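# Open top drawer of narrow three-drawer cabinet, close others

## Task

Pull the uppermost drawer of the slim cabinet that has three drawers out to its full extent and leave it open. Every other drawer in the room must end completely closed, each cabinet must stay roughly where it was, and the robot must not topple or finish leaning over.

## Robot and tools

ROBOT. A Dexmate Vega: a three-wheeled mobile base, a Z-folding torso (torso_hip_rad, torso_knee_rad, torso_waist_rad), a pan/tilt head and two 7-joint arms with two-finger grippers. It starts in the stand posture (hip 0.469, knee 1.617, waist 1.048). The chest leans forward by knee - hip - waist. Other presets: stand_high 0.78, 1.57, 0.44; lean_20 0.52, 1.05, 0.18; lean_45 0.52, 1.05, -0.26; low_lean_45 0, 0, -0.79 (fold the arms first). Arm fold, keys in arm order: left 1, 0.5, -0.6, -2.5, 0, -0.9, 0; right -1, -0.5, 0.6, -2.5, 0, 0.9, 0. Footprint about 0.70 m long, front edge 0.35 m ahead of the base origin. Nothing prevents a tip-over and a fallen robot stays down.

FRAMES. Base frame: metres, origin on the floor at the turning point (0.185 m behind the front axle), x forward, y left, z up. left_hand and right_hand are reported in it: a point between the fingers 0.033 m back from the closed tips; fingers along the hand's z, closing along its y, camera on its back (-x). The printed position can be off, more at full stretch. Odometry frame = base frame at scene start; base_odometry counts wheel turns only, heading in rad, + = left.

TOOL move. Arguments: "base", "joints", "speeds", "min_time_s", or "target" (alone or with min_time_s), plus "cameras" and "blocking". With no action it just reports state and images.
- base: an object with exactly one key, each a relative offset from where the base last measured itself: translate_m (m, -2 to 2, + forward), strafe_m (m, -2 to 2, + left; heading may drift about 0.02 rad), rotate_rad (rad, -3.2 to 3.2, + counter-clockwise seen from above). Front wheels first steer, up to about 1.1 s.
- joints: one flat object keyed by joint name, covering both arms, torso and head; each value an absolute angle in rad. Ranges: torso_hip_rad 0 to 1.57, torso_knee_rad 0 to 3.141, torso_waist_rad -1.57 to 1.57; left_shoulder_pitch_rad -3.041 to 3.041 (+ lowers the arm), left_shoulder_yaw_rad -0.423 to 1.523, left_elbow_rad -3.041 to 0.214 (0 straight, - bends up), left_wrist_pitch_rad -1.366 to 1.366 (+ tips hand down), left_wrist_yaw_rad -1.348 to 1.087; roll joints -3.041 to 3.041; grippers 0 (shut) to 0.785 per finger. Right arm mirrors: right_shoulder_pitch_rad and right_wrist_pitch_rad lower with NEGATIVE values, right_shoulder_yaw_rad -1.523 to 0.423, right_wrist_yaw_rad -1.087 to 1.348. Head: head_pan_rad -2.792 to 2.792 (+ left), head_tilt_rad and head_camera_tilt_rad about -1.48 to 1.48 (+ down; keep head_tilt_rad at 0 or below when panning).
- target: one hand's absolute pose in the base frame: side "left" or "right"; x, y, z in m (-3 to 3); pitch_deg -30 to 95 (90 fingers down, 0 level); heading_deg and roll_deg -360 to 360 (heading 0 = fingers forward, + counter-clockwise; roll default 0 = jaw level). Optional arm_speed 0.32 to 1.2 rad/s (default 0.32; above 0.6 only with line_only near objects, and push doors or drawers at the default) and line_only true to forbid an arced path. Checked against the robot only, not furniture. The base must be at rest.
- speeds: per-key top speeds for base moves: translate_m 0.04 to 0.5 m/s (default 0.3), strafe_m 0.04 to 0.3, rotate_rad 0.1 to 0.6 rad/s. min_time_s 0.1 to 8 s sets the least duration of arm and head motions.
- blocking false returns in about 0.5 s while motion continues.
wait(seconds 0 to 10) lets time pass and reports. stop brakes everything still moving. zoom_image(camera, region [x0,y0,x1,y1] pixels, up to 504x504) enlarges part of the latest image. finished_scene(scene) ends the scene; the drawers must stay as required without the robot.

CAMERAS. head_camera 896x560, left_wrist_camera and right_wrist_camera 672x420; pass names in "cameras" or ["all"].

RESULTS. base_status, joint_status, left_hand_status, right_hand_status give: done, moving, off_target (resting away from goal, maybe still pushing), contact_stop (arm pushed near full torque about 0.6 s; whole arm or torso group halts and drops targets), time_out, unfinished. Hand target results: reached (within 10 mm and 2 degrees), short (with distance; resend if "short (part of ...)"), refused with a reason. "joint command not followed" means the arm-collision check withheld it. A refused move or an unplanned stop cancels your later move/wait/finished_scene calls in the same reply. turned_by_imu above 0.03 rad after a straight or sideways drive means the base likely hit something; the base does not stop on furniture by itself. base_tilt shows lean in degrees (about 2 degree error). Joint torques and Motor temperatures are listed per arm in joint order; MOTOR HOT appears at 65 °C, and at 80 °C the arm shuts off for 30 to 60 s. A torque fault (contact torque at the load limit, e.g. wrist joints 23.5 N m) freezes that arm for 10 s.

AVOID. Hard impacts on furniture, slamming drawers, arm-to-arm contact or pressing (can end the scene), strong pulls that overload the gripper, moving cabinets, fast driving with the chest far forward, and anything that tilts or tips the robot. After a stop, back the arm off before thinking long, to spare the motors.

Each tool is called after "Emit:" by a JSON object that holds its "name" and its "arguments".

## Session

Emit:
{"name": "move", "arguments": {"cameras": ["head_camera"], "joints": {"head_camera_tilt_rad": 0.3}}}

Emit:
{"name": "move", "arguments": {"joints": {"head_pan_rad": -1.6}, "cameras": ["head_camera"]}}

Emit:
{"name": "move", "arguments": {"joints": {"head_pan_rad": -2.7}, "cameras": ["head_camera"]}}

Emit:
{"name": "move", "arguments": {"joints": {"head_pan_rad": 1.7}, "cameras": ["head_camera"]}}

Scene clock: 0.87 s.
Joint torques (N m): left_arm=[5.26 -0.17 -1.11 -1.91 0.1 -1.3 0.02] | right_arm=[-5.99 -1 0.71 -2.08 0.04 2.31 -0.15]
Motor temperatures (°C): left_arm=[31 31 31 26 40 35 41] | right_arm=[30 27 33 31 36 36 33]
move: done
base_odometry: x=+0.000 y=+0.000 heading=+0.000
turned_by_wheels: +0.000
turned_by_imu: +0.000
base_tilt: forward=+0.0 right=+0.8
base_status: not commanded
joint_positions: torso_hip_rad=+0.469 torso_knee_rad=+1.617 torso_waist_rad=+1.048 left_shoulder_pitch_rad=+2.189 left_shoulder_yaw_rad=-0.007 left_upper_arm_roll_rad=+0.016 left_elbow_rad=-1.090 left_forearm_roll_rad=+0.013 left_wrist_pitch_rad=-0.515 left_wrist_yaw_rad=+0.020 left_gripper_rad=+0.005 right_shoulder_pitch_rad=-2.209 right_shoulder_yaw_rad=-0.016 right_upper_arm_roll_rad=+0.009 right_elbow_rad=-1.106 right_forearm_roll_rad=-0.010 right_wrist_pitch_rad=+0.494 right_wrist_yaw_rad=-0.018 right_gripper_rad=+0.005 head_pan_rad=+0.000 head_tilt_rad=+0.000 head_camera_tilt_rad=+0.300
joint_status: all done
chest: x=-0.0111 y=+0.0000 z=+1.4155 quat_wxyz=(+0.999, +0.000, +0.050, +0.000)
left_hand: x=+0.1832 y=+0.2195 z=+0.6290 quat_wxyz=(+0.429, +0.002, +0.903, +0.000) pitch_deg=+39.1 heading_deg=-0.2 roll_deg=+0.1 back=up
right_hand: x=+0.1700 y=-0.2462 z=+0.6246 quat_wxyz=(+0.418, -0.007, +0.908, -0.015) pitch_deg=+40.6 heading_deg=-1.6 roll_deg=-2.5 back=up

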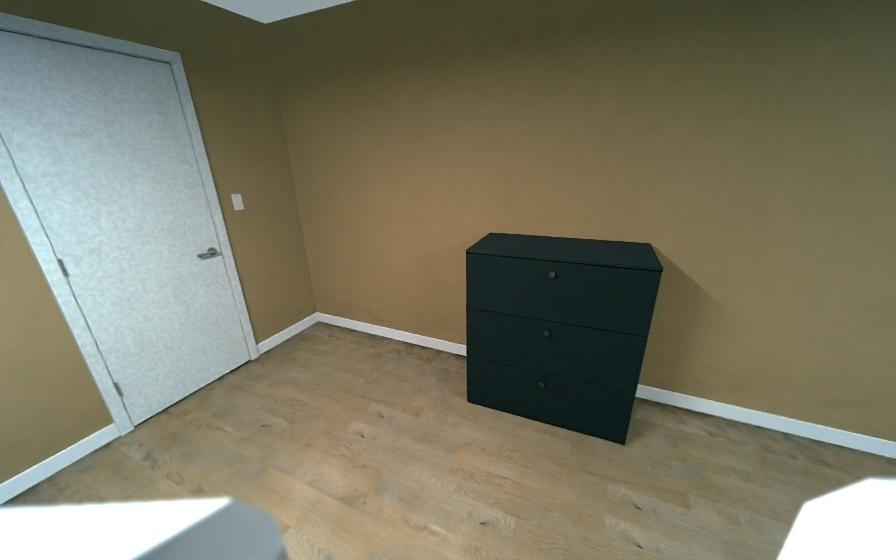

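Scene clock: 2.60 s.
Joint torques (N m): left_arm=[5.35 -0.67 -1.03 -1.88 0.09 -1.27 0.02] | right_arm=[-6.09 -1.03 0.68 -2.05 0 2.22 -0.1]
move: done
base_odometry: x=+0.000 y=+0.000 heading=+0.000
turned_by_wheels: +0.000
turned_by_imu: +0.000
base_tilt: forward=+0.1 right=+0.7
base_status: not commanded
joint_positions: torso_hip_rad=+0.469 torso_knee_rad=+1.617 torso_waist_rad=+1.048 left_shoulder_pitch_rad=+2.189 left_shoulder_yaw_rad=-0.007 left_upper_arm_roll_rad=+0.016 left_elbow_rad=-1.090 left_forearm_roll_rad=+0.013 left_wrist_pitch_rad=-0.515 left_wrist_yaw_rad=+0.020 left_gripper_rad=+0.005 right_shoulder_pitch_rad=-2.209 right_shoulder_yaw_rad=-0.016 right_upper_arm_roll_rad=+0.009 right_elbow_rad=-1.106 right_forearm_roll_rad=-0.010 right_wrist_pitch_rad=+0.494 right_wrist_yaw_rad=-0.018 right_gripper_rad=+0.005 head_pan_rad=-1.600 head_tilt_rad=+0.000 head_camera_tilt_rad=+0.300
joint_status: all done
chest: x=-0.0111 y=+0.0000 z=+1.4155 quat_wxyz=(+0.999, +0.000, +0.050, +0.000)
left_hand: x=+0.1832 y=+0.2195 z=+0.6290 quat_wxyz=(+0.429, +0.002, +0.903, +0.000) pitch_deg=+39.1 heading_deg=-0.2 roll_deg=+0.1 back=up
right_hand: x=+0.1700 y=-0.2462 z=+0.6246 quat_wxyz=(+0.418, -0.007, +0.908, -0.015) pitch_deg=+40.6 heading_deg=-1.6 roll_deg=-2.5 back=up

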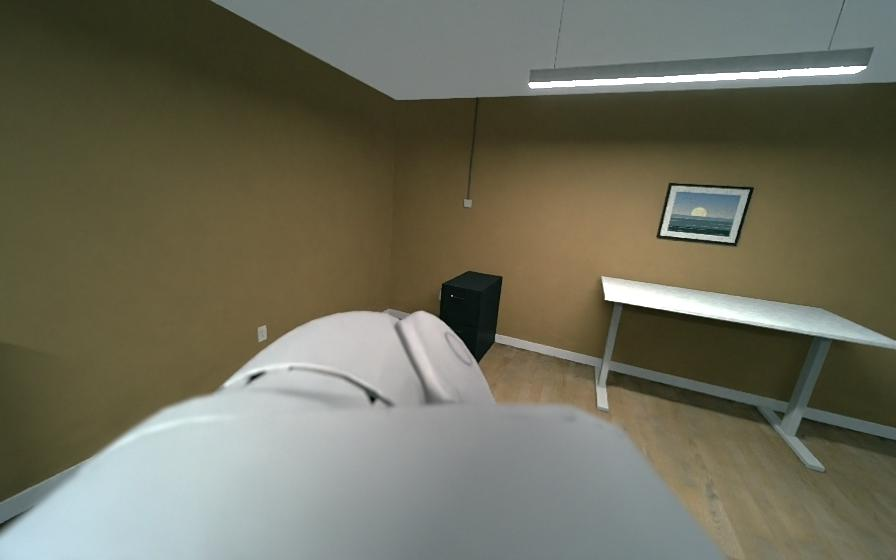

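Scene clock: 4.00 s.
Joint torques (N m): left_arm=[5.34 -0.71 -0.85 -1.81 0.08 -1.12 0] | right_arm=[-5.88 -0.76 0.67 -2.02 0 2.27 -0.06]
move: done
base_odometry: x=+0.000 y=+0.000 heading=+0.000
turned_by_wheels: +0.000
turned_by_imu: +0.000
base_tilt: forward=+0.0 right=+0.7
base_status: not commanded
joint_positions: torso_hip_rad=+0.469 torso_knee_rad=+1.617 torso_waist_rad=+1.048 left_shoulder_pitch_rad=+2.189 left_shoulder_yaw_rad=-0.007 left_upper_arm_roll_rad=+0.016 left_elbow_rad=-1.090 left_forearm_roll_rad=+0.013 left_wrist_pitch_rad=-0.515 left_wrist_yaw_rad=+0.020 left_gripper_rad=+0.005 right_shoulder_pitch_rad=-2.209 right_shoulder_yaw_rad=-0.016 right_upper_arm_roll_rad=+0.009 right_elbow_rad=-1.106 right_forearm_roll_rad=-0.010 right_wrist_pitch_rad=+0.494 right_wrist_yaw_rad=-0.018 right_gripper_rad=+0.005 head_pan_rad=-2.700 head_tilt_rad=+0.000 head_camera_tilt_rad=+0.300
joint_status: all done
chest: x=-0.0111 y=+0.0000 z=+1.4155 quat_wxyz=(+0.999, +0.000, +0.050, +0.000)
left_hand: x=+0.1832 y=+0.2195 z=+0.6290 quat_wxyz=(+0.429, +0.002, +0.903, +0.000) pitch_deg=+39.1 heading_deg=-0.2 roll_deg=+0.1 back=up
right_hand: x=+0.1700 y=-0.2462 z=+0.6246 quat_wxyz=(+0.418, -0.007, +0.908, -0.015) pitch_deg=+40.6 heading_deg=-1.6 roll_deg=-2.5 back=up

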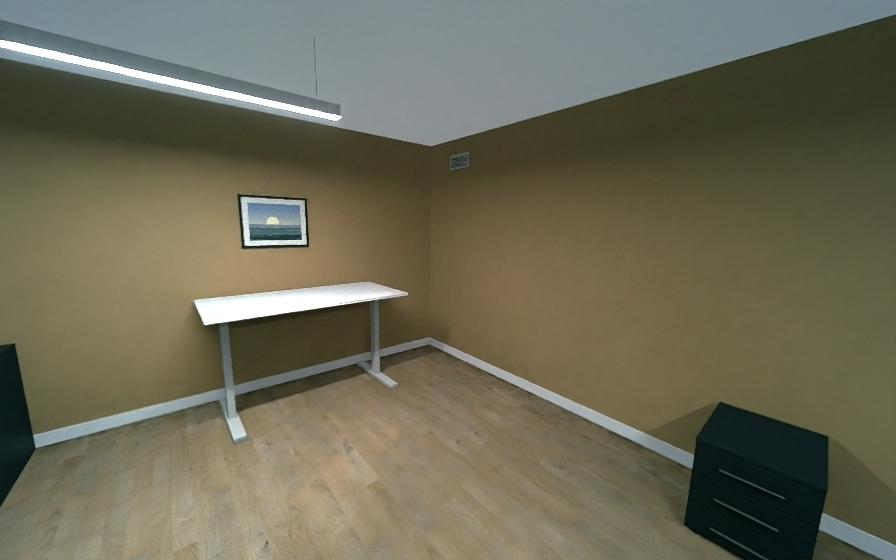

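Scene clock: 7.60 s.
Joint torques (N m): left_arm=[5.29 -1.09 -0.7 -1.76 0.09 -1.02 -0.02] | right_arm=[-6 -0.68 0.8 -1.96 -0.02 2.4 -0.07]
move: done
base_odometry: x=+0.000 y=+0.000 heading=+0.000
turned_by_wheels: +0.000
turned_by_imu: +0.000
base_tilt: forward=+0.0 right=+0.7
base_status: not commanded
joint_positions: torso_hip_rad=+0.469 torso_knee_rad=+1.617 torso_waist_rad=+1.048 left_shoulder_pitch_rad=+2.189 left_shoulder_yaw_rad=-0.007 left_upper_arm_roll_rad=+0.016 left_elbow_rad=-1.090 left_forearm_roll_rad=+0.013 left_wrist_pitch_rad=-0.515 left_wrist_yaw_rad=+0.020 left_gripper_rad=+0.005 right_shoulder_pitch_rad=-2.209 right_shoulder_yaw_rad=-0.016 right_upper_arm_roll_rad=+0.009 right_elbow_rad=-1.106 right_forearm_roll_rad=-0.010 right_wrist_pitch_rad=+0.494 right_wrist_yaw_rad=-0.018 right_gripper_rad=+0.005 head_pan_rad=+1.700 head_tilt_rad=+0.000 head_camera_tilt_rad=+0.300
joint_status: all done
chest: x=-0.0111 y=+0.0000 z=+1.4155 quat_wxyz=(+0.999, +0.000, +0.050, +0.000)
left_hand: x=+0.1832 y=+0.2195 z=+0.6290 quat_wxyz=(+0.429, +0.002, +0.903, +0.000) pitch_deg=+39.1 heading_deg=-0.2 roll_deg=+0.1 back=up
right_hand: x=+0.1700 y=-0.2462 z=+0.6246 quat_wxyz=(+0.418, -0.007, +0.908, -0.015) pitch_deg=+40.6 heading_deg=-1.6 roll_deg=-2.5 back=up

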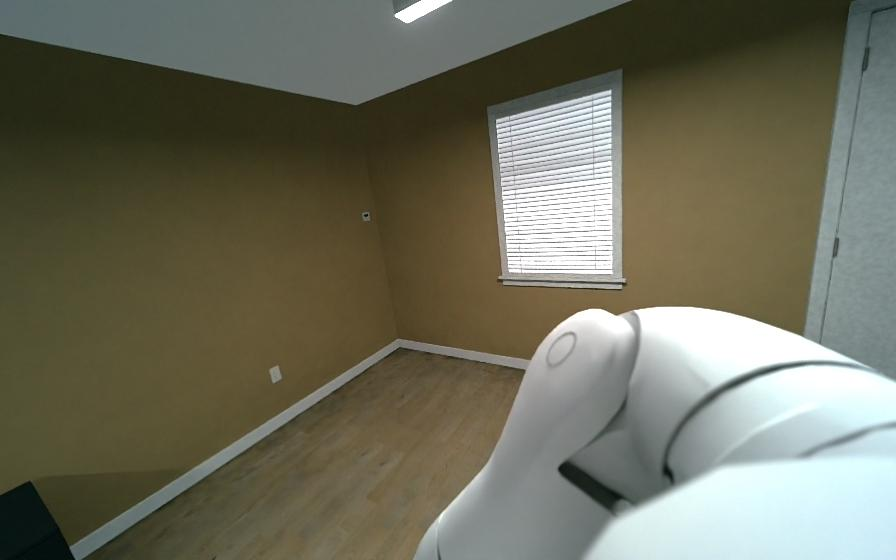

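Emit:
{"name": "move", "arguments": {"base": {"rotate_rad": 2.88}, "joints": {"torso_hip_rad": 0.52, "torso_knee_rad": 1.05, "torso_waist_rad": -0.5, "head_camera_tilt_rad": -0.3, "head_pan_rad": 0, "left_shoulder_pitch_rad": 0.839, "left_shoulder_yaw_rad": 0.257, "left_upper_arm_roll_rad": 0.428, "left_elbow_rad": -0.991, "left_forearm_roll_rad": 1.114, "left_wrist_pitch_rad": 0.198, "left_wrist_yaw_rad": 0.718, "left_gripper_rad": 0.25}, "cameras": ["head_camera", "left_wrist_camera"]}}

Scene clock: 15.93 s.
Joint torques (N m): left_arm=[-10.04 3.61 0.45 -2.62 0.6 0.75 1.2] | right_arm=[-23.81 -0.25 0.47 4.17 -0.02 0.84 -0.04]
move: done
base_odometry: x=+0.003 y=+0.000 heading=+2.889
turned_by_wheels: +2.889
turned_by_imu: +2.873
base_tilt: forward=+0.0 right=+0.8
base_status: done
joint_positions: torso_hip_rad=+0.520 torso_knee_rad=+1.050 torso_waist_rad=-0.500 left_shoulder_pitch_rad=+0.839 left_shoulder_yaw_rad=+0.257 left_upper_arm_roll_rad=+0.428 left_elbow_rad=-0.991 left_forearm_roll_rad=+1.114 left_wrist_pitch_rad=+0.198 left_wrist_yaw_rad=+0.718 left_gripper_rad=+0.250 right_shoulder_pitch_rad=-2.209 right_shoulder_yaw_rad=-0.016 right_upper_arm_roll_rad=+0.009 right_elbow_rad=-1.106 right_forearm_roll_rad=-0.010 right_wrist_pitch_rad=+0.494 right_wrist_yaw_rad=-0.018 right_gripper_rad=+0.005 head_pan_rad=+0.000 head_tilt_rad=+0.000 head_camera_tilt_rad=-0.300
joint_status: all done
chest: x=+0.1174 y=+0.0000 z=+1.1409 quat_wxyz=(+0.870, +0.000, +0.493, +0.000)
left_hand: x=+0.5396 y=+0.2402 z=+0.4444 quat_wxyz=(+0.430, +0.561, +0.561, +0.430) pitch_deg=+15.1 heading_deg=+0.0 roll_deg=+90.0
right_hand: x=-0.4083 y=-0.2462 z=+0.5229 quat_wxyz=(-0.034, -0.013, +0.999, -0.011) pitch_deg=+85.9 heading_deg=+1.5 roll_deg=+0.0

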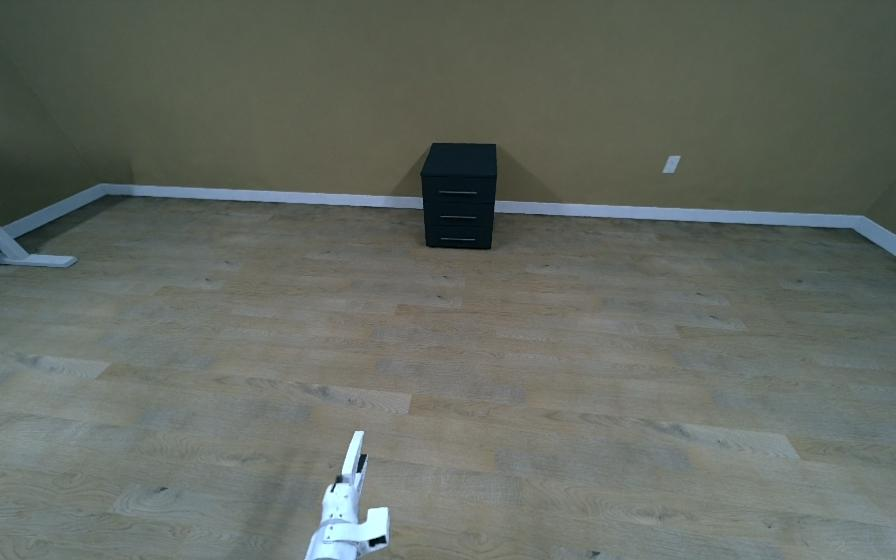

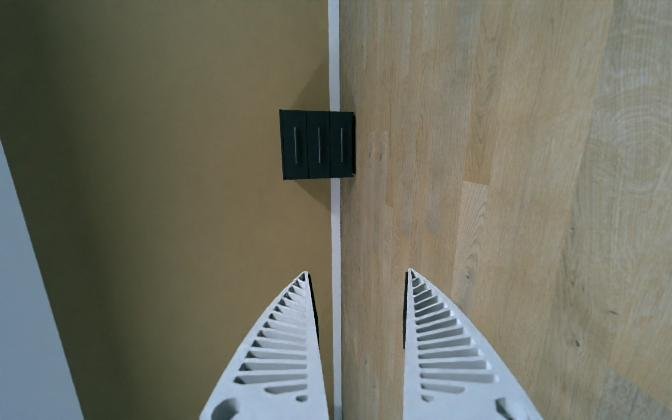

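Emit:
{"name": "move", "arguments": {"base": {"rotate_rad": -0.07}, "cameras": []}}

Emit:
{"name": "move", "arguments": {"base": {"strafe_m": -0.155}, "cameras": []}}

Emit:
{"name": "move", "arguments": {"base": {"translate_m": 1.05}, "speeds": {"translate_m": 0.4}, "joints": {"head_camera_tilt_rad": 0.0}, "cameras": ["head_camera", "left_wrist_camera"]}}

Scene clock: 18.50 s.
Joint torques (N m): left_arm=[-9.39 3.61 0.28 -2.84 0.59 0.66 1.17] | right_arm=[-23.89 -0.48 0.5 4.21 -0.01 0.66 -0.01]
move: done
base_odometry: x=+0.003 y=+0.000 heading=+2.819
turned_by_wheels: -0.070
turned_by_imu: -0.070
base_tilt: forward=+0.0 right=+0.8
base_status: done
joint_positions: torso_hip_rad=+0.520 torso_knee_rad=+1.050 torso_waist_rad=-0.500 left_shoulder_pitch_rad=+0.839 left_shoulder_yaw_rad=+0.257 left_upper_arm_roll_rad=+0.428 left_elbow_rad=-0.991 left_forearm_roll_rad=+1.114 left_wrist_pitch_rad=+0.198 left_wrist_yaw_rad=+0.718 left_gripper_rad=+0.250 right_shoulder_pitch_rad=-2.209 right_shoulder_yaw_rad=-0.016 right_upper_arm_roll_rad=+0.009 right_elbow_rad=-1.106 right_forearm_roll_rad=-0.010 right_wrist_pitch_rad=+0.494 right_wrist_yaw_rad=-0.018 right_gripper_rad=+0.005 head_pan_rad=+0.000 head_tilt_rad=+0.000 head_camera_tilt_rad=-0.300
joint_status: not commanded
chest: x=+0.1173 y=+0.0000 z=+1.1409 quat_wxyz=(+0.870, +0.000, +0.493, +0.000)
left_hand: x=+0.5397 y=+0.2402 z=+0.4445 quat_wxyz=(+0.430, +0.561, +0.561, +0.430) pitch_deg=+15.1 heading_deg=+0.0 roll_deg=-90.0
right_hand: x=-0.4083 y=-0.2462 z=+0.5229 quat_wxyz=(-0.034, -0.013, +0.999, -0.011) pitch_deg=+85.9 heading_deg=+1.5 roll_deg=+0.0

Scene clock: 21.00 s.
Joint torques (N m): left_arm=[-9.23 3.11 -0.17 -3.2 0.56 0.52 1.16] | right_arm=[-24.21 -0.28 0.48 4.26 -0.01 0.4 -0.01]
move: done
base_odometry: x=+0.052 y=+0.146 heading=+2.815
turned_by_wheels: -0.004
turned_by_imu: -0.001
base_tilt: forward=+0.0 right=+0.8
base_status: done
joint_positions: torso_hip_rad=+0.520 torso_knee_rad=+1.050 torso_waist_rad=-0.500 left_shoulder_pitch_rad=+0.839 left_shoulder_yaw_rad=+0.257 left_upper_arm_roll_rad=+0.428 left_elbow_rad=-0.991 left_forearm_roll_rad=+1.114 left_wrist_pitch_rad=+0.198 left_wrist_yaw_rad=+0.718 left_gripper_rad=+0.250 right_shoulder_pitch_rad=-2.209 right_shoulder_yaw_rad=-0.016 right_upper_arm_roll_rad=+0.009 right_elbow_rad=-1.106 right_forearm_roll_rad=-0.010 right_wrist_pitch_rad=+0.494 right_wrist_yaw_rad=-0.018 right_gripper_rad=+0.005 head_pan_rad=+0.000 head_tilt_rad=+0.000 head_camera_tilt_rad=-0.300
joint_status: not commanded
chest: x=+0.1173 y=+0.0000 z=+1.1409 quat_wxyz=(+0.870, +0.000, +0.493, +0.000)
left_hand: x=+0.5397 y=+0.2402 z=+0.4445 quat_wxyz=(+0.430, +0.561, +0.561, +0.430) pitch_deg=+15.1 heading_deg=+0.0 roll_deg=-90.0
right_hand: x=-0.4083 y=-0.2462 z=+0.5229 quat_wxyz=(-0.034, -0.013, +0.999, -0.011) pitch_deg=+85.9 heading_deg=+1.5 roll_deg=+0.0

Scene clock: 26.07 s.
Joint torques (N m): left_arm=[-8.32 3.26 -0.29 -3.47 0.55 0.74 1.11] | right_arm=[-23.33 -0.74 0.54 4.55 -0.02 0.46 0.02]
move: done
base_odometry: x=-0.943 y=+0.482 heading=+2.816
turned_by_wheels: +0.001
turned_by_imu: +0.000
base_tilt: forward=+0.0 right=+0.8
base_status: done
joint_positions: torso_hip_rad=+0.520 torso_knee_rad=+1.050 torso_waist_rad=-0.500 left_shoulder_pitch_rad=+0.839 left_shoulder_yaw_rad=+0.257 left_upper_arm_roll_rad=+0.428 left_elbow_rad=-0.991 left_forearm_roll_rad=+1.114 left_wrist_pitch_rad=+0.198 left_wrist_yaw_rad=+0.718 left_gripper_rad=+0.250 right_shoulder_pitch_rad=-2.209 right_shoulder_yaw_rad=-0.016 right_upper_arm_roll_rad=+0.009 right_elbow_rad=-1.106 right_forearm_roll_rad=-0.010 right_wrist_pitch_rad=+0.494 right_wrist_yaw_rad=-0.018 right_gripper_rad=+0.005 head_pan_rad=+0.000 head_tilt_rad=+0.000 head_camera_tilt_rad=+0.000
joint_status: all done
chest: x=+0.1173 y=+0.0000 z=+1.1409 quat_wxyz=(+0.870, +0.000, +0.493, +0.000)
left_hand: x=+0.5397 y=+0.2402 z=+0.4445 quat_wxyz=(+0.430, +0.561, +0.561, +0.430) pitch_deg=+15.1 heading_deg=+0.0 roll_deg=-90.0
right_hand: x=-0.4083 y=-0.2462 z=+0.5229 quat_wxyz=(-0.034, -0.013, +0.999, -0.011) pitch_deg=+85.9 heading_deg=+1.5 roll_deg=+0.0

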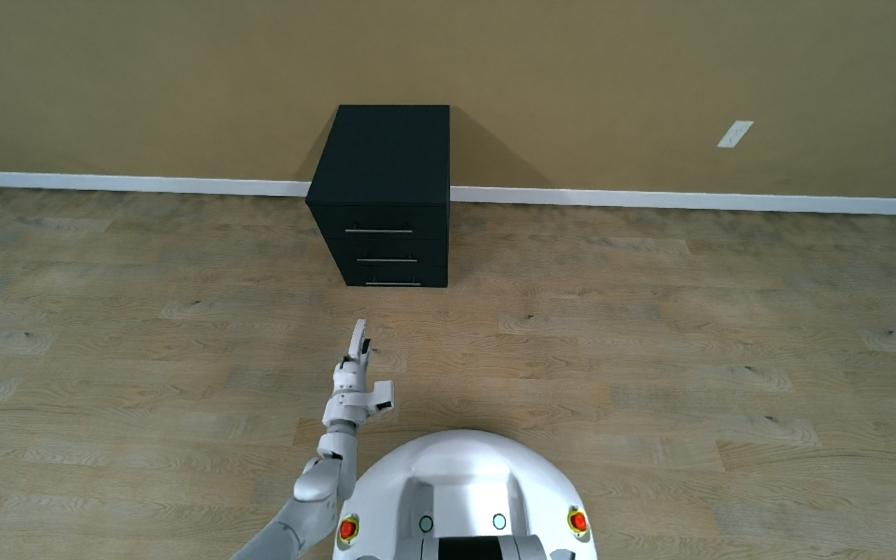

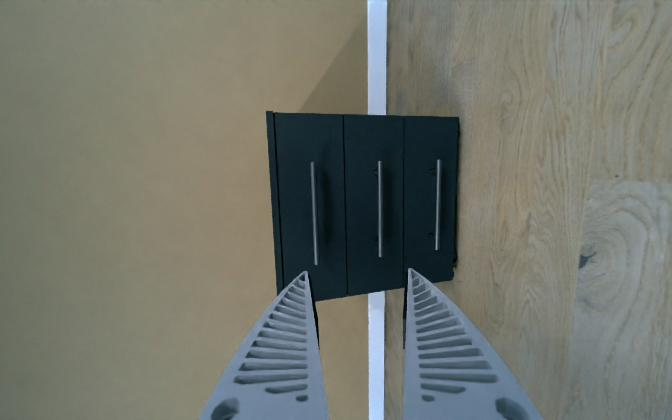

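Emit:
{"name": "move", "arguments": {"base": {"translate_m": 0.362}, "speeds": {"translate_m": 0.2}, "cameras": ["left_wrist_camera"]}}

Scene clock: 29.80 s.
Joint torques (N m): left_arm=[-8.08 3.3 -0.37 -3.65 0.49 0.67 1.11] | right_arm=[-23.5 -1.11 0.45 4.52 -0.05 0.46 0.08]
move: done
base_odometry: x=-1.286 y=+0.597 heading=+2.816
turned_by_wheels: +0.001
turned_by_imu: +0.000
base_tilt: forward=+0.0 right=+0.7
base_status: done
joint_positions: torso_hip_rad=+0.520 torso_knee_rad=+1.050 torso_waist_rad=-0.500 left_shoulder_pitch_rad=+0.839 left_shoulder_yaw_rad=+0.257 left_upper_arm_roll_rad=+0.428 left_elbow_rad=-0.991 left_forearm_roll_rad=+1.114 left_wrist_pitch_rad=+0.198 left_wrist_yaw_rad=+0.718 left_gripper_rad=+0.250 right_shoulder_pitch_rad=-2.209 right_shoulder_yaw_rad=-0.016 right_upper_arm_roll_rad=+0.009 right_elbow_rad=-1.106 right_forearm_roll_rad=-0.010 right_wrist_pitch_rad=+0.494 right_wrist_yaw_rad=-0.018 right_gripper_rad=+0.005 head_pan_rad=+0.000 head_tilt_rad=+0.000 head_camera_tilt_rad=+0.000
joint_status: not commanded
chest: x=+0.1173 y=+0.0000 z=+1.1409 quat_wxyz=(+0.870, +0.000, +0.493, +0.000)
left_hand: x=+0.5397 y=+0.2402 z=+0.4445 quat_wxyz=(+0.430, +0.561, +0.561, +0.430) pitch_deg=+15.1 heading_deg=+0.0 roll_deg=-90.0
right_hand: x=-0.4083 y=-0.2462 z=+0.5229 quat_wxyz=(-0.034, -0.013, +0.999, -0.011) pitch_deg=+85.9 heading_deg=+1.5 roll_deg=+0.0

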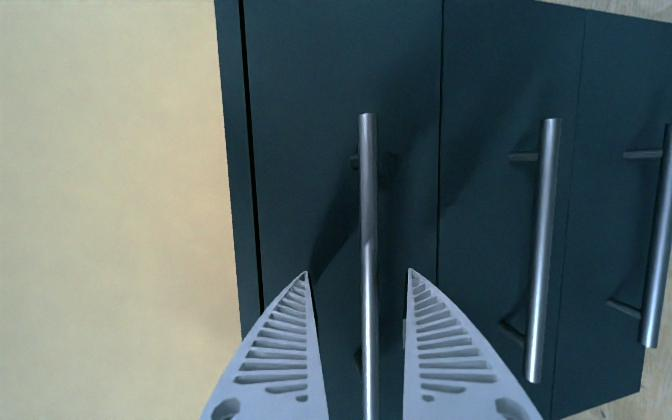

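Emit:
{"name": "move", "arguments": {"joints": {"left_gripper_rad": 0.0}, "cameras": []}}

Emit:
{"name": "move", "arguments": {"base": {"translate_m": -0.33}, "speeds": {"translate_m": 0.15}, "cameras": ["left_wrist_camera", "head_camera"]}}

Emit:
{"name": "move", "arguments": {"base": {"translate_m": -0.05}, "speeds": {"translate_m": 0.06}, "cameras": ["left_wrist_camera", "head_camera"]}}

Scene clock: 30.83 s.
Joint torques (N m): left_arm=[-8.13 3.28 -0.63 -6.61 1.06 0.56 3.65] | right_arm=[-23.62 -1.18 0.51 4.5 -0.05 0.3 0.08]
move: done
base_odometry: x=-1.286 y=+0.597 heading=+2.816
turned_by_wheels: +0.000
turned_by_imu: +0.000
base_tilt: forward=+0.1 right=+0.7
base_status: not commanded
joint_positions: torso_hip_rad=+0.520 torso_knee_rad=+1.050 torso_waist_rad=-0.500 left_shoulder_pitch_rad=+0.839 left_shoulder_yaw_rad=+0.257 left_upper_arm_roll_rad=+0.428 left_elbow_rad=-0.991 left_forearm_roll_rad=+1.114 left_wrist_pitch_rad=+0.198 left_wrist_yaw_rad=+0.717 left_gripper_rad=+0.000 right_shoulder_pitch_rad=-2.209 right_shoulder_yaw_rad=-0.016 right_upper_arm_roll_rad=+0.009 right_elbow_rad=-1.106 right_forearm_roll_rad=-0.010 right_wrist_pitch_rad=+0.494 right_wrist_yaw_rad=-0.018 right_gripper_rad=+0.005 head_pan_rad=+0.000 head_tilt_rad=+0.000 head_camera_tilt_rad=+0.000
joint_status: all done
chest: x=+0.1174 y=+0.0000 z=+1.1408 quat_wxyz=(+0.870, +0.000, +0.493, +0.000)
left_hand: x=+0.5395 y=+0.2403 z=+0.4440 quat_wxyz=(+0.430, +0.561, +0.562, +0.430) pitch_deg=+15.1 heading_deg=+0.0 roll_deg=-90.0
right_hand: x=-0.4083 y=-0.2462 z=+0.5229 quat_wxyz=(-0.034, -0.013, +0.999, -0.011) pitch_deg=+85.9 heading_deg=+1.5 roll_deg=+0.0

Scene clock: 34.30 s.
Joint torques (N m): left_arm=[-7.01 3.05 -0.78 -4.05 0.58 0.26 1.16] | right_arm=[-23.16 -1.93 0.37 4.39 0 -0.02 0.05]
move: done
base_odometry: x=-0.973 y=+0.492 heading=+2.818
turned_by_wheels: +0.001
turned_by_imu: +0.002
base_tilt: forward=+0.0 right=+0.7
base_status: done
joint_positions: torso_hip_rad=+0.520 torso_knee_rad=+1.050 torso_waist_rad=-0.500 left_shoulder_pitch_rad=+0.839 left_shoulder_yaw_rad=+0.257 left_upper_arm_roll_rad=+0.428 left_elbow_rad=-0.991 left_forearm_roll_rad=+1.114 left_wrist_pitch_rad=+0.198 left_wrist_yaw_rad=+0.718 left_gripper_rad=+0.000 right_shoulder_pitch_rad=-2.209 right_shoulder_yaw_rad=-0.016 right_upper_arm_roll_rad=+0.009 right_elbow_rad=-1.106 right_forearm_roll_rad=-0.010 right_wrist_pitch_rad=+0.494 right_wrist_yaw_rad=-0.018 right_gripper_rad=+0.005 head_pan_rad=+0.000 head_tilt_rad=+0.000 head_camera_tilt_rad=+0.000
joint_status: not commanded
chest: x=+0.1173 y=+0.0000 z=+1.1409 quat_wxyz=(+0.870, +0.000, +0.493, +0.000)
left_hand: x=+0.5397 y=+0.2402 z=+0.4445 quat_wxyz=(+0.430, +0.561, +0.561, +0.430) pitch_deg=+15.1 heading_deg=+0.0 roll_deg=-90.0
right_hand: x=-0.4083 y=-0.2462 z=+0.5228 quat_wxyz=(-0.034, -0.013, +0.999, -0.011) pitch_deg=+85.9 heading_deg=+1.5 roll_deg=+0.0
pictures: head_camera, left_wrist_camera

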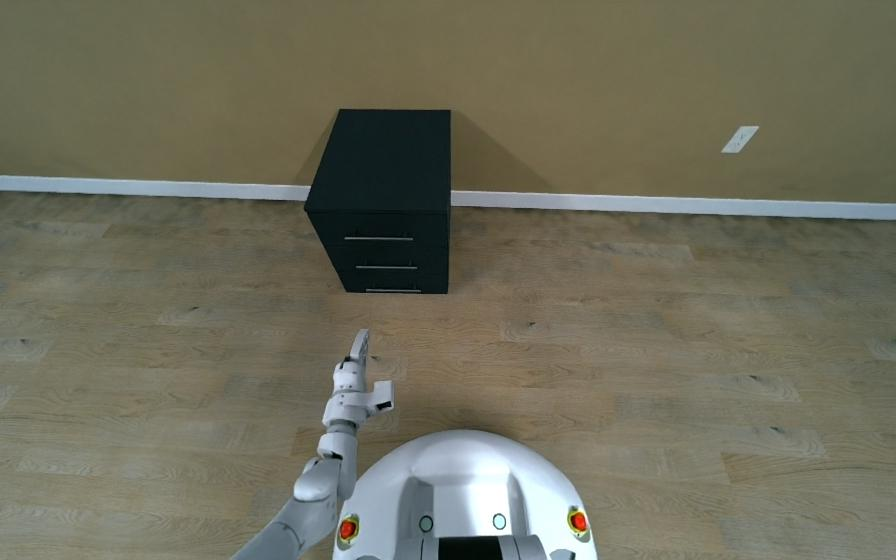

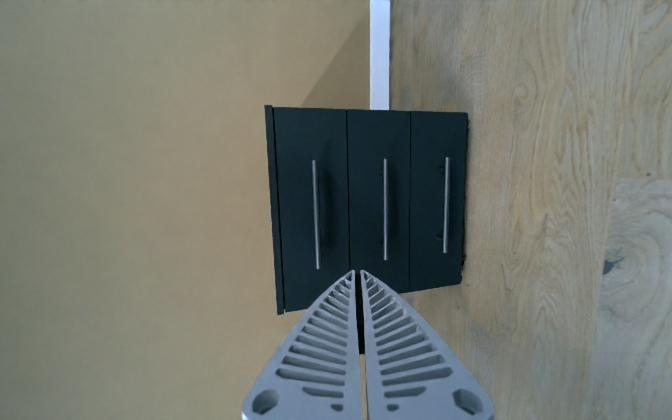

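Scene clock: 35.67 s.
Joint torques (N m): left_arm=[-6.9 3.17 -0.78 -3.79 0.56 0.34 1.18] | right_arm=[-23.13 -2.11 0.46 4.31 0 -0.05 0.05]
move: done
base_odometry: x=-0.925 y=+0.476 heading=+2.819
turned_by_wheels: +0.001
turned_by_imu: +0.001
base_tilt: forward=+0.0 right=+0.8
base_status: done
joint_positions: torso_hip_rad=+0.520 torso_knee_rad=+1.050 torso_waist_rad=-0.500 left_shoulder_pitch_rad=+0.839 left_shoulder_yaw_rad=+0.257 left_upper_arm_roll_rad=+0.428 left_elbow_rad=-0.991 left_forearm_roll_rad=+1.114 left_wrist_pitch_rad=+0.198 left_wrist_yaw_rad=+0.718 left_gripper_rad=+0.000 right_shoulder_pitch_rad=-2.209 right_shoulder_yaw_rad=-0.016 right_upper_arm_roll_rad=+0.009 right_elbow_rad=-1.106 right_forearm_roll_rad=-0.010 right_wrist_pitch_rad=+0.494 right_wrist_yaw_rad=-0.018 right_gripper_rad=+0.005 head_pan_rad=+0.000 head_tilt_rad=+0.000 head_camera_tilt_rad=+0.000
joint_status: not commanded
chest: x=+0.1173 y=+0.0000 z=+1.1409 quat_wxyz=(+0.870, +0.000, +0.493, +0.000)
left_hand: x=+0.5397 y=+0.2402 z=+0.4446 quat_wxyz=(+0.430, +0.561, +0.561, +0.430) pitch_deg=+15.1 heading_deg=+0.0 roll_deg=-90.0
right_hand: x=-0.4083 y=-0.2462 z=+0.5228 quat_wxyz=(-0.034, -0.013, +0.999, -0.011) pitch_deg=+85.9 heading_deg=+1.5 roll_deg=+0.0
pictures: head_camera, left_wrist_camera

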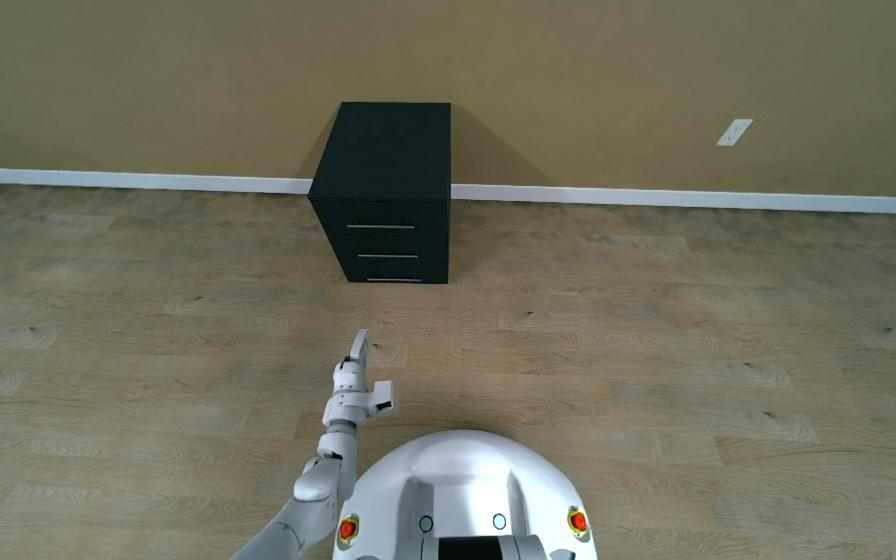

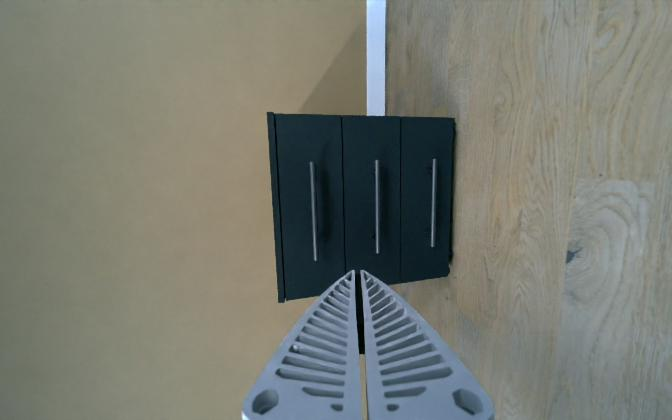

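Emit:
{"name": "move", "arguments": {"target": {"side": "left", "x": 0.55, "y": 0.23, "z": 0.5, "pitch_deg": 60, "heading_deg": 0, "roll_deg": -90, "arm_speed": 0.6}, "cameras": []}}

Emit:
{"name": "move", "arguments": {"base": {"translate_m": 0.34}, "joints": {"left_gripper_rad": 0.18}, "cameras": ["left_wrist_camera", "head_camera"]}}

Scene clock: 41.87 s.
Joint torques (N m): left_arm=[-14.74 5.07 -2.91 -6.76 1.1 0.43 0.28] | right_arm=[-23.14 -2.32 0.39 4.54 -0.05 0.34 0.08]
move: done
base_odometry: x=-0.925 y=+0.476 heading=+2.819
turned_by_wheels: +0.000
turned_by_imu: +0.000
base_tilt: forward=+0.0 right=+0.8
base_status: not commanded
joint_positions: torso_hip_rad=+0.520 torso_knee_rad=+1.050 torso_waist_rad=-0.500 left_shoulder_pitch_rad=+0.828 left_shoulder_yaw_rad=+0.526 left_upper_arm_roll_rad=+0.388 left_elbow_rad=-1.956 left_forearm_roll_rad=+1.166 left_wrist_pitch_rad=+0.515 left_wrist_yaw_rad=-0.929 left_gripper_rad=+0.000 right_shoulder_pitch_rad=-2.209 right_shoulder_yaw_rad=-0.016 right_upper_arm_roll_rad=+0.009 right_elbow_rad=-1.106 right_forearm_roll_rad=-0.010 right_wrist_pitch_rad=+0.494 right_wrist_yaw_rad=-0.018 right_gripper_rad=+0.005 head_pan_rad=+0.000 head_tilt_rad=+0.000 head_camera_tilt_rad=+0.000
joint_status: not commanded
chest: x=+0.1173 y=+0.0000 z=+1.1409 quat_wxyz=(+0.870, +0.000, +0.493, +0.000)
left_hand: x=+0.5500 y=+0.2301 z=+0.4996 quat_wxyz=(+0.184, +0.683, +0.683, +0.184) pitch_deg=+59.9 heading_deg=+0.0 roll_deg=+90.0
left_hand_status: reached (straight line, planned for 3.1 s): 0 mm and 0.1 deg off.
right_hand: x=-0.4083 y=-0.2462 z=+0.5228 quat_wxyz=(-0.034, -0.013, +0.999, -0.011) pitch_deg=+85.9 heading_deg=+1.5 roll_deg=+0.0

Scene clock: 44.57 s.
Joint torques (N m): left_arm=[-14.29 5.6 -3.35 -6.76 1.09 0.08 0.28] | right_arm=[-23.27 -2.32 0.34 4.41 -0.08 0.49 0.09]
move: done
base_odometry: x=-1.248 y=+0.584 heading=+2.820
turned_by_wheels: +0.001
turned_by_imu: +0.000
base_tilt: forward=+0.1 right=+0.7
base_status: done
joint_positions: torso_hip_rad=+0.520 torso_knee_rad=+1.050 torso_waist_rad=-0.500 left_shoulder_pitch_rad=+0.827 left_shoulder_yaw_rad=+0.527 left_upper_arm_roll_rad=+0.388 left_elbow_rad=-1.957 left_forearm_roll_rad=+1.166 left_wrist_pitch_rad=+0.515 left_wrist_yaw_rad=-0.933 left_gripper_rad=+0.180 right_shoulder_pitch_rad=-2.209 right_shoulder_yaw_rad=-0.016 right_upper_arm_roll_rad=+0.009 right_elbow_rad=-1.106 right_forearm_roll_rad=-0.010 right_wrist_pitch_rad=+0.494 right_wrist_yaw_rad=-0.018 right_gripper_rad=+0.005 head_pan_rad=+0.000 head_tilt_rad=+0.000 head_camera_tilt_rad=+0.000
joint_status: all done
chest: x=+0.1173 y=+0.0000 z=+1.1409 quat_wxyz=(+0.870, +0.000, +0.493, +0.000)
left_hand: x=+0.5499 y=+0.2300 z=+0.4998 quat_wxyz=(+0.183, +0.683, +0.683, +0.183) pitch_deg=+60.0 heading_deg=+0.0 roll_deg=+90.0
right_hand: x=-0.4083 y=-0.2462 z=+0.5229 quat_wxyz=(-0.034, -0.013, +0.999, -0.011) pitch_deg=+85.9 heading_deg=+1.5 roll_deg=+0.0
pictures: head_camera, left_wrist_camera

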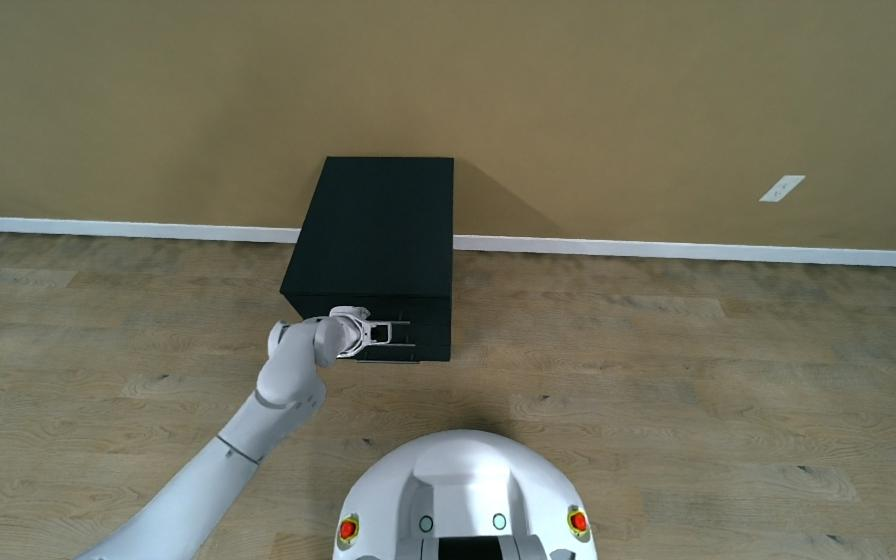

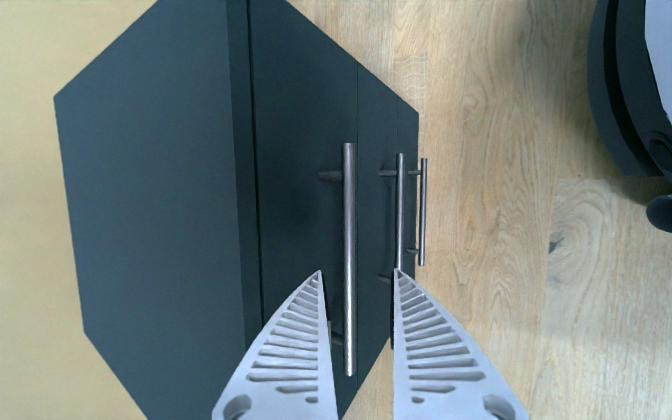

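Emit:
{"name": "move", "arguments": {"joints": {"left_gripper_rad": 0.11}, "cameras": []}}

Emit:
{"name": "move", "arguments": {"target": {"side": "left", "x": 0.593, "y": 0.23, "z": 0.438, "pitch_deg": 60, "heading_deg": 0, "roll_deg": -90, "line_only": true}, "cameras": ["left_wrist_camera"]}}

Scene clock: 45.60 s.
Joint torques (N m): left_arm=[-14.73 5.25 -3.39 -6.71 1.09 0.04 0.28] | right_arm=[-23.34 -2.36 0.4 4.31 -0.06 0.62 0.06]
move: done
base_odometry: x=-1.248 y=+0.584 heading=+2.820
turned_by_wheels: +0.000
turned_by_imu: +0.000
base_tilt: forward=+0.0 right=+0.7
base_status: not commanded
joint_positions: torso_hip_rad=+0.520 torso_knee_rad=+1.050 torso_waist_rad=-0.500 left_shoulder_pitch_rad=+0.827 left_shoulder_yaw_rad=+0.527 left_upper_arm_roll_rad=+0.388 left_elbow_rad=-1.957 left_forearm_roll_rad=+1.166 left_wrist_pitch_rad=+0.515 left_wrist_yaw_rad=-0.933 left_gripper_rad=+0.110 right_shoulder_pitch_rad=-2.209 right_shoulder_yaw_rad=-0.016 right_upper_arm_roll_rad=+0.009 right_elbow_rad=-1.106 right_forearm_roll_rad=-0.010 right_wrist_pitch_rad=+0.494 right_wrist_yaw_rad=-0.018 right_gripper_rad=+0.005 head_pan_rad=+0.000 head_tilt_rad=+0.000 head_camera_tilt_rad=+0.000
joint_status: all done
chest: x=+0.1173 y=+0.0000 z=+1.1409 quat_wxyz=(+0.870, +0.000, +0.493, +0.000)
left_hand: x=+0.5499 y=+0.2300 z=+0.4998 quat_wxyz=(+0.183, +0.683, +0.683, +0.183) pitch_deg=+60.0 heading_deg=+0.0 roll_deg=+90.0
right_hand: x=-0.4083 y=-0.2462 z=+0.5229 quat_wxyz=(-0.034, -0.013, +0.999, -0.011) pitch_deg=+85.9 heading_deg=+1.5 roll_deg=+0.0

Scene clock: 48.30 s.
Joint torques (N m): left_arm=[-17.73 -0.12 -2.84 -5.37 0.45 -0.2 0.82] | right_arm=[-23.4 -2.09 0.34 4.21 -0.05 0.59 0.03]
move: done
base_odometry: x=-1.248 y=+0.584 heading=+2.820
turned_by_wheels: +0.000
turned_by_imu: +0.000
base_tilt: forward=+0.0 right=+0.8
base_status: not commanded
joint_positions: torso_hip_rad=+0.520 torso_knee_rad=+1.050 torso_waist_rad=-0.500 left_shoulder_pitch_rad=+0.659 left_shoulder_yaw_rad=+0.437 left_upper_arm_roll_rad=+0.444 left_elbow_rad=-1.611 left_forearm_roll_rad=+1.110 left_wrist_pitch_rad=+0.418 left_wrist_yaw_rad=-0.770 left_gripper_rad=+0.110 right_shoulder_pitch_rad=-2.209 right_shoulder_yaw_rad=-0.016 right_upper_arm_roll_rad=+0.009 right_elbow_rad=-1.106 right_forearm_roll_rad=-0.010 right_wrist_pitch_rad=+0.494 right_wrist_yaw_rad=-0.018 right_gripper_rad=+0.005 head_pan_rad=+0.000 head_tilt_rad=+0.000 head_camera_tilt_rad=+0.000
joint_status: not commanded
chest: x=+0.1173 y=+0.0000 z=+1.1409 quat_wxyz=(+0.870, +0.000, +0.493, +0.000)
left_hand: x=+0.5924 y=+0.2302 z=+0.4385 quat_wxyz=(+0.183, +0.683, +0.683, +0.183) pitch_deg=+60.0 heading_deg=+0.0 roll_deg=-90.0
left_hand_status: reached (straight line, planned for 1.4 s): 1 mm and 0.0 deg off.
right_hand: x=-0.4083 y=-0.2462 z=+0.5229 quat_wxyz=(-0.034, -0.013, +0.999, -0.011) pitch_deg=+85.9 heading_deg=+1.5 roll_deg=+0.0

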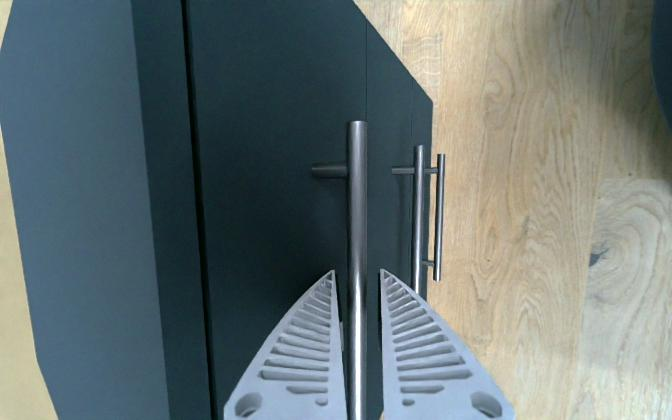

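Emit:
{"name": "move", "arguments": {"target": {"side": "left", "x": 0.597, "y": 0.23, "z": 0.431, "pitch_deg": 60, "heading_deg": 0, "roll_deg": -90, "line_only": true}, "cameras": []}}

Emit:
{"name": "move", "arguments": {"joints": {"left_gripper_rad": 0.0}, "cameras": ["left_wrist_camera"]}}

Emit:
{"name": "move", "arguments": {"base": {"translate_m": -0.04}, "speeds": {"translate_m": 0.06}, "cameras": ["left_wrist_camera", "head_camera"]}}

Scene clock: 49.97 s.
Joint torques (N m): left_arm=[-20.17 -0.57 -3.25 -5.56 0.57 -0.24 1.21] | right_arm=[-23.76 -2.21 0.33 4.26 -0.03 0.6 0.03]
move: done
base_odometry: x=-1.248 y=+0.584 heading=+2.820
turned_by_wheels: +0.000
turned_by_imu: +0.000
base_tilt: forward=+0.1 right=+0.7
base_status: not commanded
joint_positions: torso_hip_rad=+0.520 torso_knee_rad=+1.050 torso_waist_rad=-0.500 left_shoulder_pitch_rad=+0.641 left_shoulder_yaw_rad=+0.425 left_upper_arm_roll_rad=+0.449 left_elbow_rad=-1.569 left_forearm_roll_rad=+1.104 left_wrist_pitch_rad=+0.406 left_wrist_yaw_rad=-0.750 left_gripper_rad=+0.110 right_shoulder_pitch_rad=-2.209 right_shoulder_yaw_rad=-0.016 right_upper_arm_roll_rad=+0.009 right_elbow_rad=-1.106 right_forearm_roll_rad=-0.010 right_wrist_pitch_rad=+0.494 right_wrist_yaw_rad=-0.018 right_gripper_rad=+0.005 head_pan_rad=+0.000 head_tilt_rad=+0.000 head_camera_tilt_rad=+0.000
joint_status: not commanded
chest: x=+0.1173 y=+0.0000 z=+1.1409 quat_wxyz=(+0.870, +0.000, +0.493, +0.000)
left_hand: x=+0.5963 y=+0.2302 z=+0.4314 quat_wxyz=(+0.183, +0.683, +0.683, +0.183) pitch_deg=+60.0 heading_deg=+0.0 roll_deg=-90.0
left_hand_status: reached (straight line, planned for 0.4 s): 1 mm and 0.0 deg off.
right_hand: x=-0.4083 y=-0.2462 z=+0.5229 quat_wxyz=(-0.034, -0.013, +0.999, -0.011) pitch_deg=+85.9 heading_deg=+1.5 roll_deg=+0.0

Scene clock: 50.53 s.
Joint torques (N m): left_arm=[-16.62 -0.55 -2.42 -5.97 0.22 -0.13 0.3] | right_arm=[-23.68 -2.06 0.31 4.23 -0.03 0.58 0.02]
move: done
base_odometry: x=-1.248 y=+0.584 heading=+2.820
turned_by_wheels: +0.000
turned_by_imu: +0.000
base_tilt: forward=+0.0 right=+0.8
base_status: not commanded
joint_positions: torso_hip_rad=+0.520 torso_knee_rad=+1.050 torso_waist_rad=-0.500 left_shoulder_pitch_rad=+0.639 left_shoulder_yaw_rad=+0.425 left_upper_arm_roll_rad=+0.450 left_elbow_rad=-1.566 left_forearm_roll_rad=+1.104 left_wrist_pitch_rad=+0.406 left_wrist_yaw_rad=-0.748 left_gripper_rad=+0.000 right_shoulder_pitch_rad=-2.209 right_shoulder_yaw_rad=-0.016 right_upper_arm_roll_rad=+0.009 right_elbow_rad=-1.106 right_forearm_roll_rad=-0.010 right_wrist_pitch_rad=+0.494 right_wrist_yaw_rad=-0.018 right_gripper_rad=+0.005 head_pan_rad=+0.000 head_tilt_rad=+0.000 head_camera_tilt_rad=+0.000
joint_status: all done
chest: x=+0.1173 y=+0.0000 z=+1.1409 quat_wxyz=(+0.870, +0.000, +0.493, +0.000)
left_hand: x=+0.5968 y=+0.2303 z=+0.4311 quat_wxyz=(+0.183, +0.683, +0.683, +0.183) pitch_deg=+60.0 heading_deg=+0.0 roll_deg=-90.0
right_hand: x=-0.4083 y=-0.2462 z=+0.5229 quat_wxyz=(-0.034, -0.013, +0.999, -0.011) pitch_deg=+85.9 heading_deg=+1.5 roll_deg=+0.0

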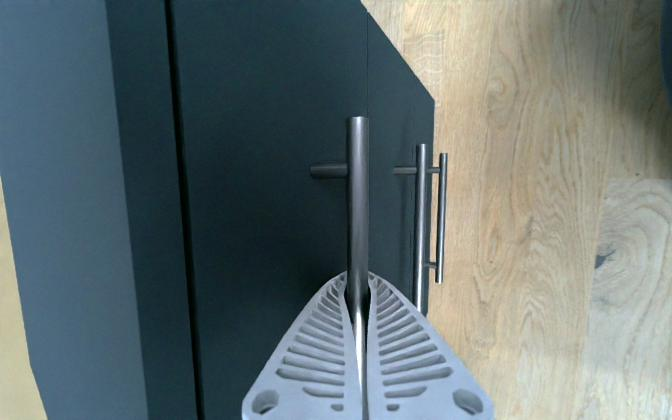

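Scene clock: 51.90 s.
Joint torques (N m): left_arm=[-12.26 -2.37 -1.14 -3.89 -0.79 -0.67 -0.69] | right_arm=[-23.33 -1.74 0.32 4.31 -0.02 0.63 0.02]
move: done
base_odometry: x=-1.210 y=+0.572 heading=+2.820
turned_by_wheels: +0.001
turned_by_imu: +0.000
base_tilt: forward=+0.0 right=+0.8
base_status: done
joint_positions: torso_hip_rad=+0.520 torso_knee_rad=+1.050 torso_waist_rad=-0.500 left_shoulder_pitch_rad=+0.639 left_shoulder_yaw_rad=+0.424 left_upper_arm_roll_rad=+0.450 left_elbow_rad=-1.565 left_forearm_roll_rad=+1.104 left_wrist_pitch_rad=+0.405 left_wrist_yaw_rad=-0.747 left_gripper_rad=+0.000 right_shoulder_pitch_rad=-2.209 right_shoulder_yaw_rad=-0.016 right_upper_arm_roll_rad=+0.009 right_elbow_rad=-1.106 right_forearm_roll_rad=-0.010 right_wrist_pitch_rad=+0.494 right_wrist_yaw_rad=-0.018 right_gripper_rad=+0.005 head_pan_rad=+0.000 head_tilt_rad=+0.000 head_camera_tilt_rad=+0.000
joint_status: not commanded
chest: x=+0.1172 y=+0.0000 z=+1.1409 quat_wxyz=(+0.870, +0.000, +0.493, +0.000)
left_hand: x=+0.5973 y=+0.2304 z=+0.4313 quat_wxyz=(+0.183, +0.683, +0.683, +0.183) pitch_deg=+60.0 heading_deg=+0.1 roll_deg=-89.9
right_hand: x=-0.4082 y=-0.2462 z=+0.5228 quat_wxyz=(-0.034, -0.013, +0.999, -0.011) pitch_deg=+85.9 heading_deg=+1.5 roll_deg=+0.0
pictures: head_camera, left_wrist_camera

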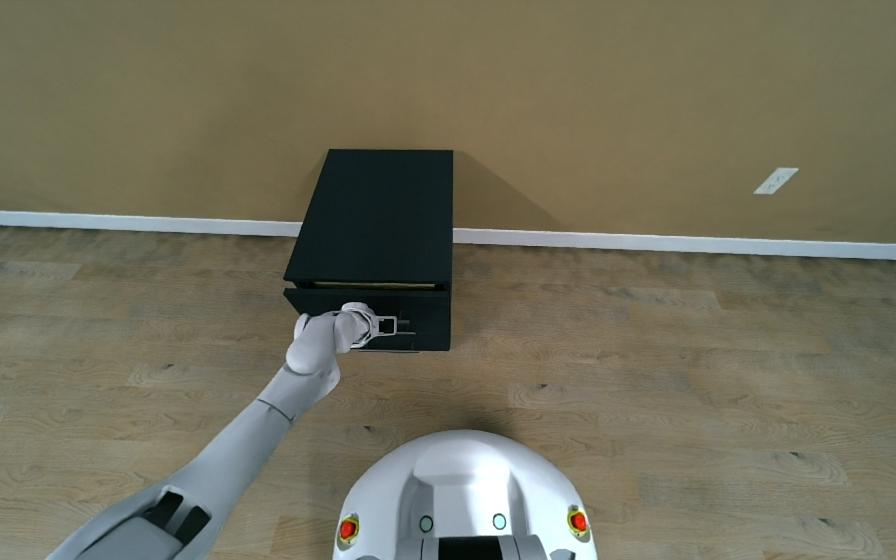

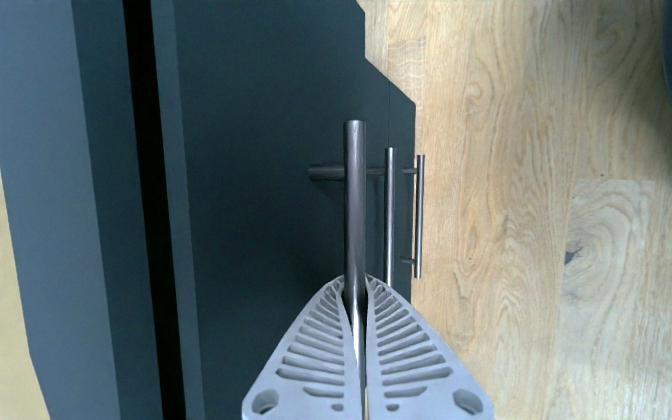

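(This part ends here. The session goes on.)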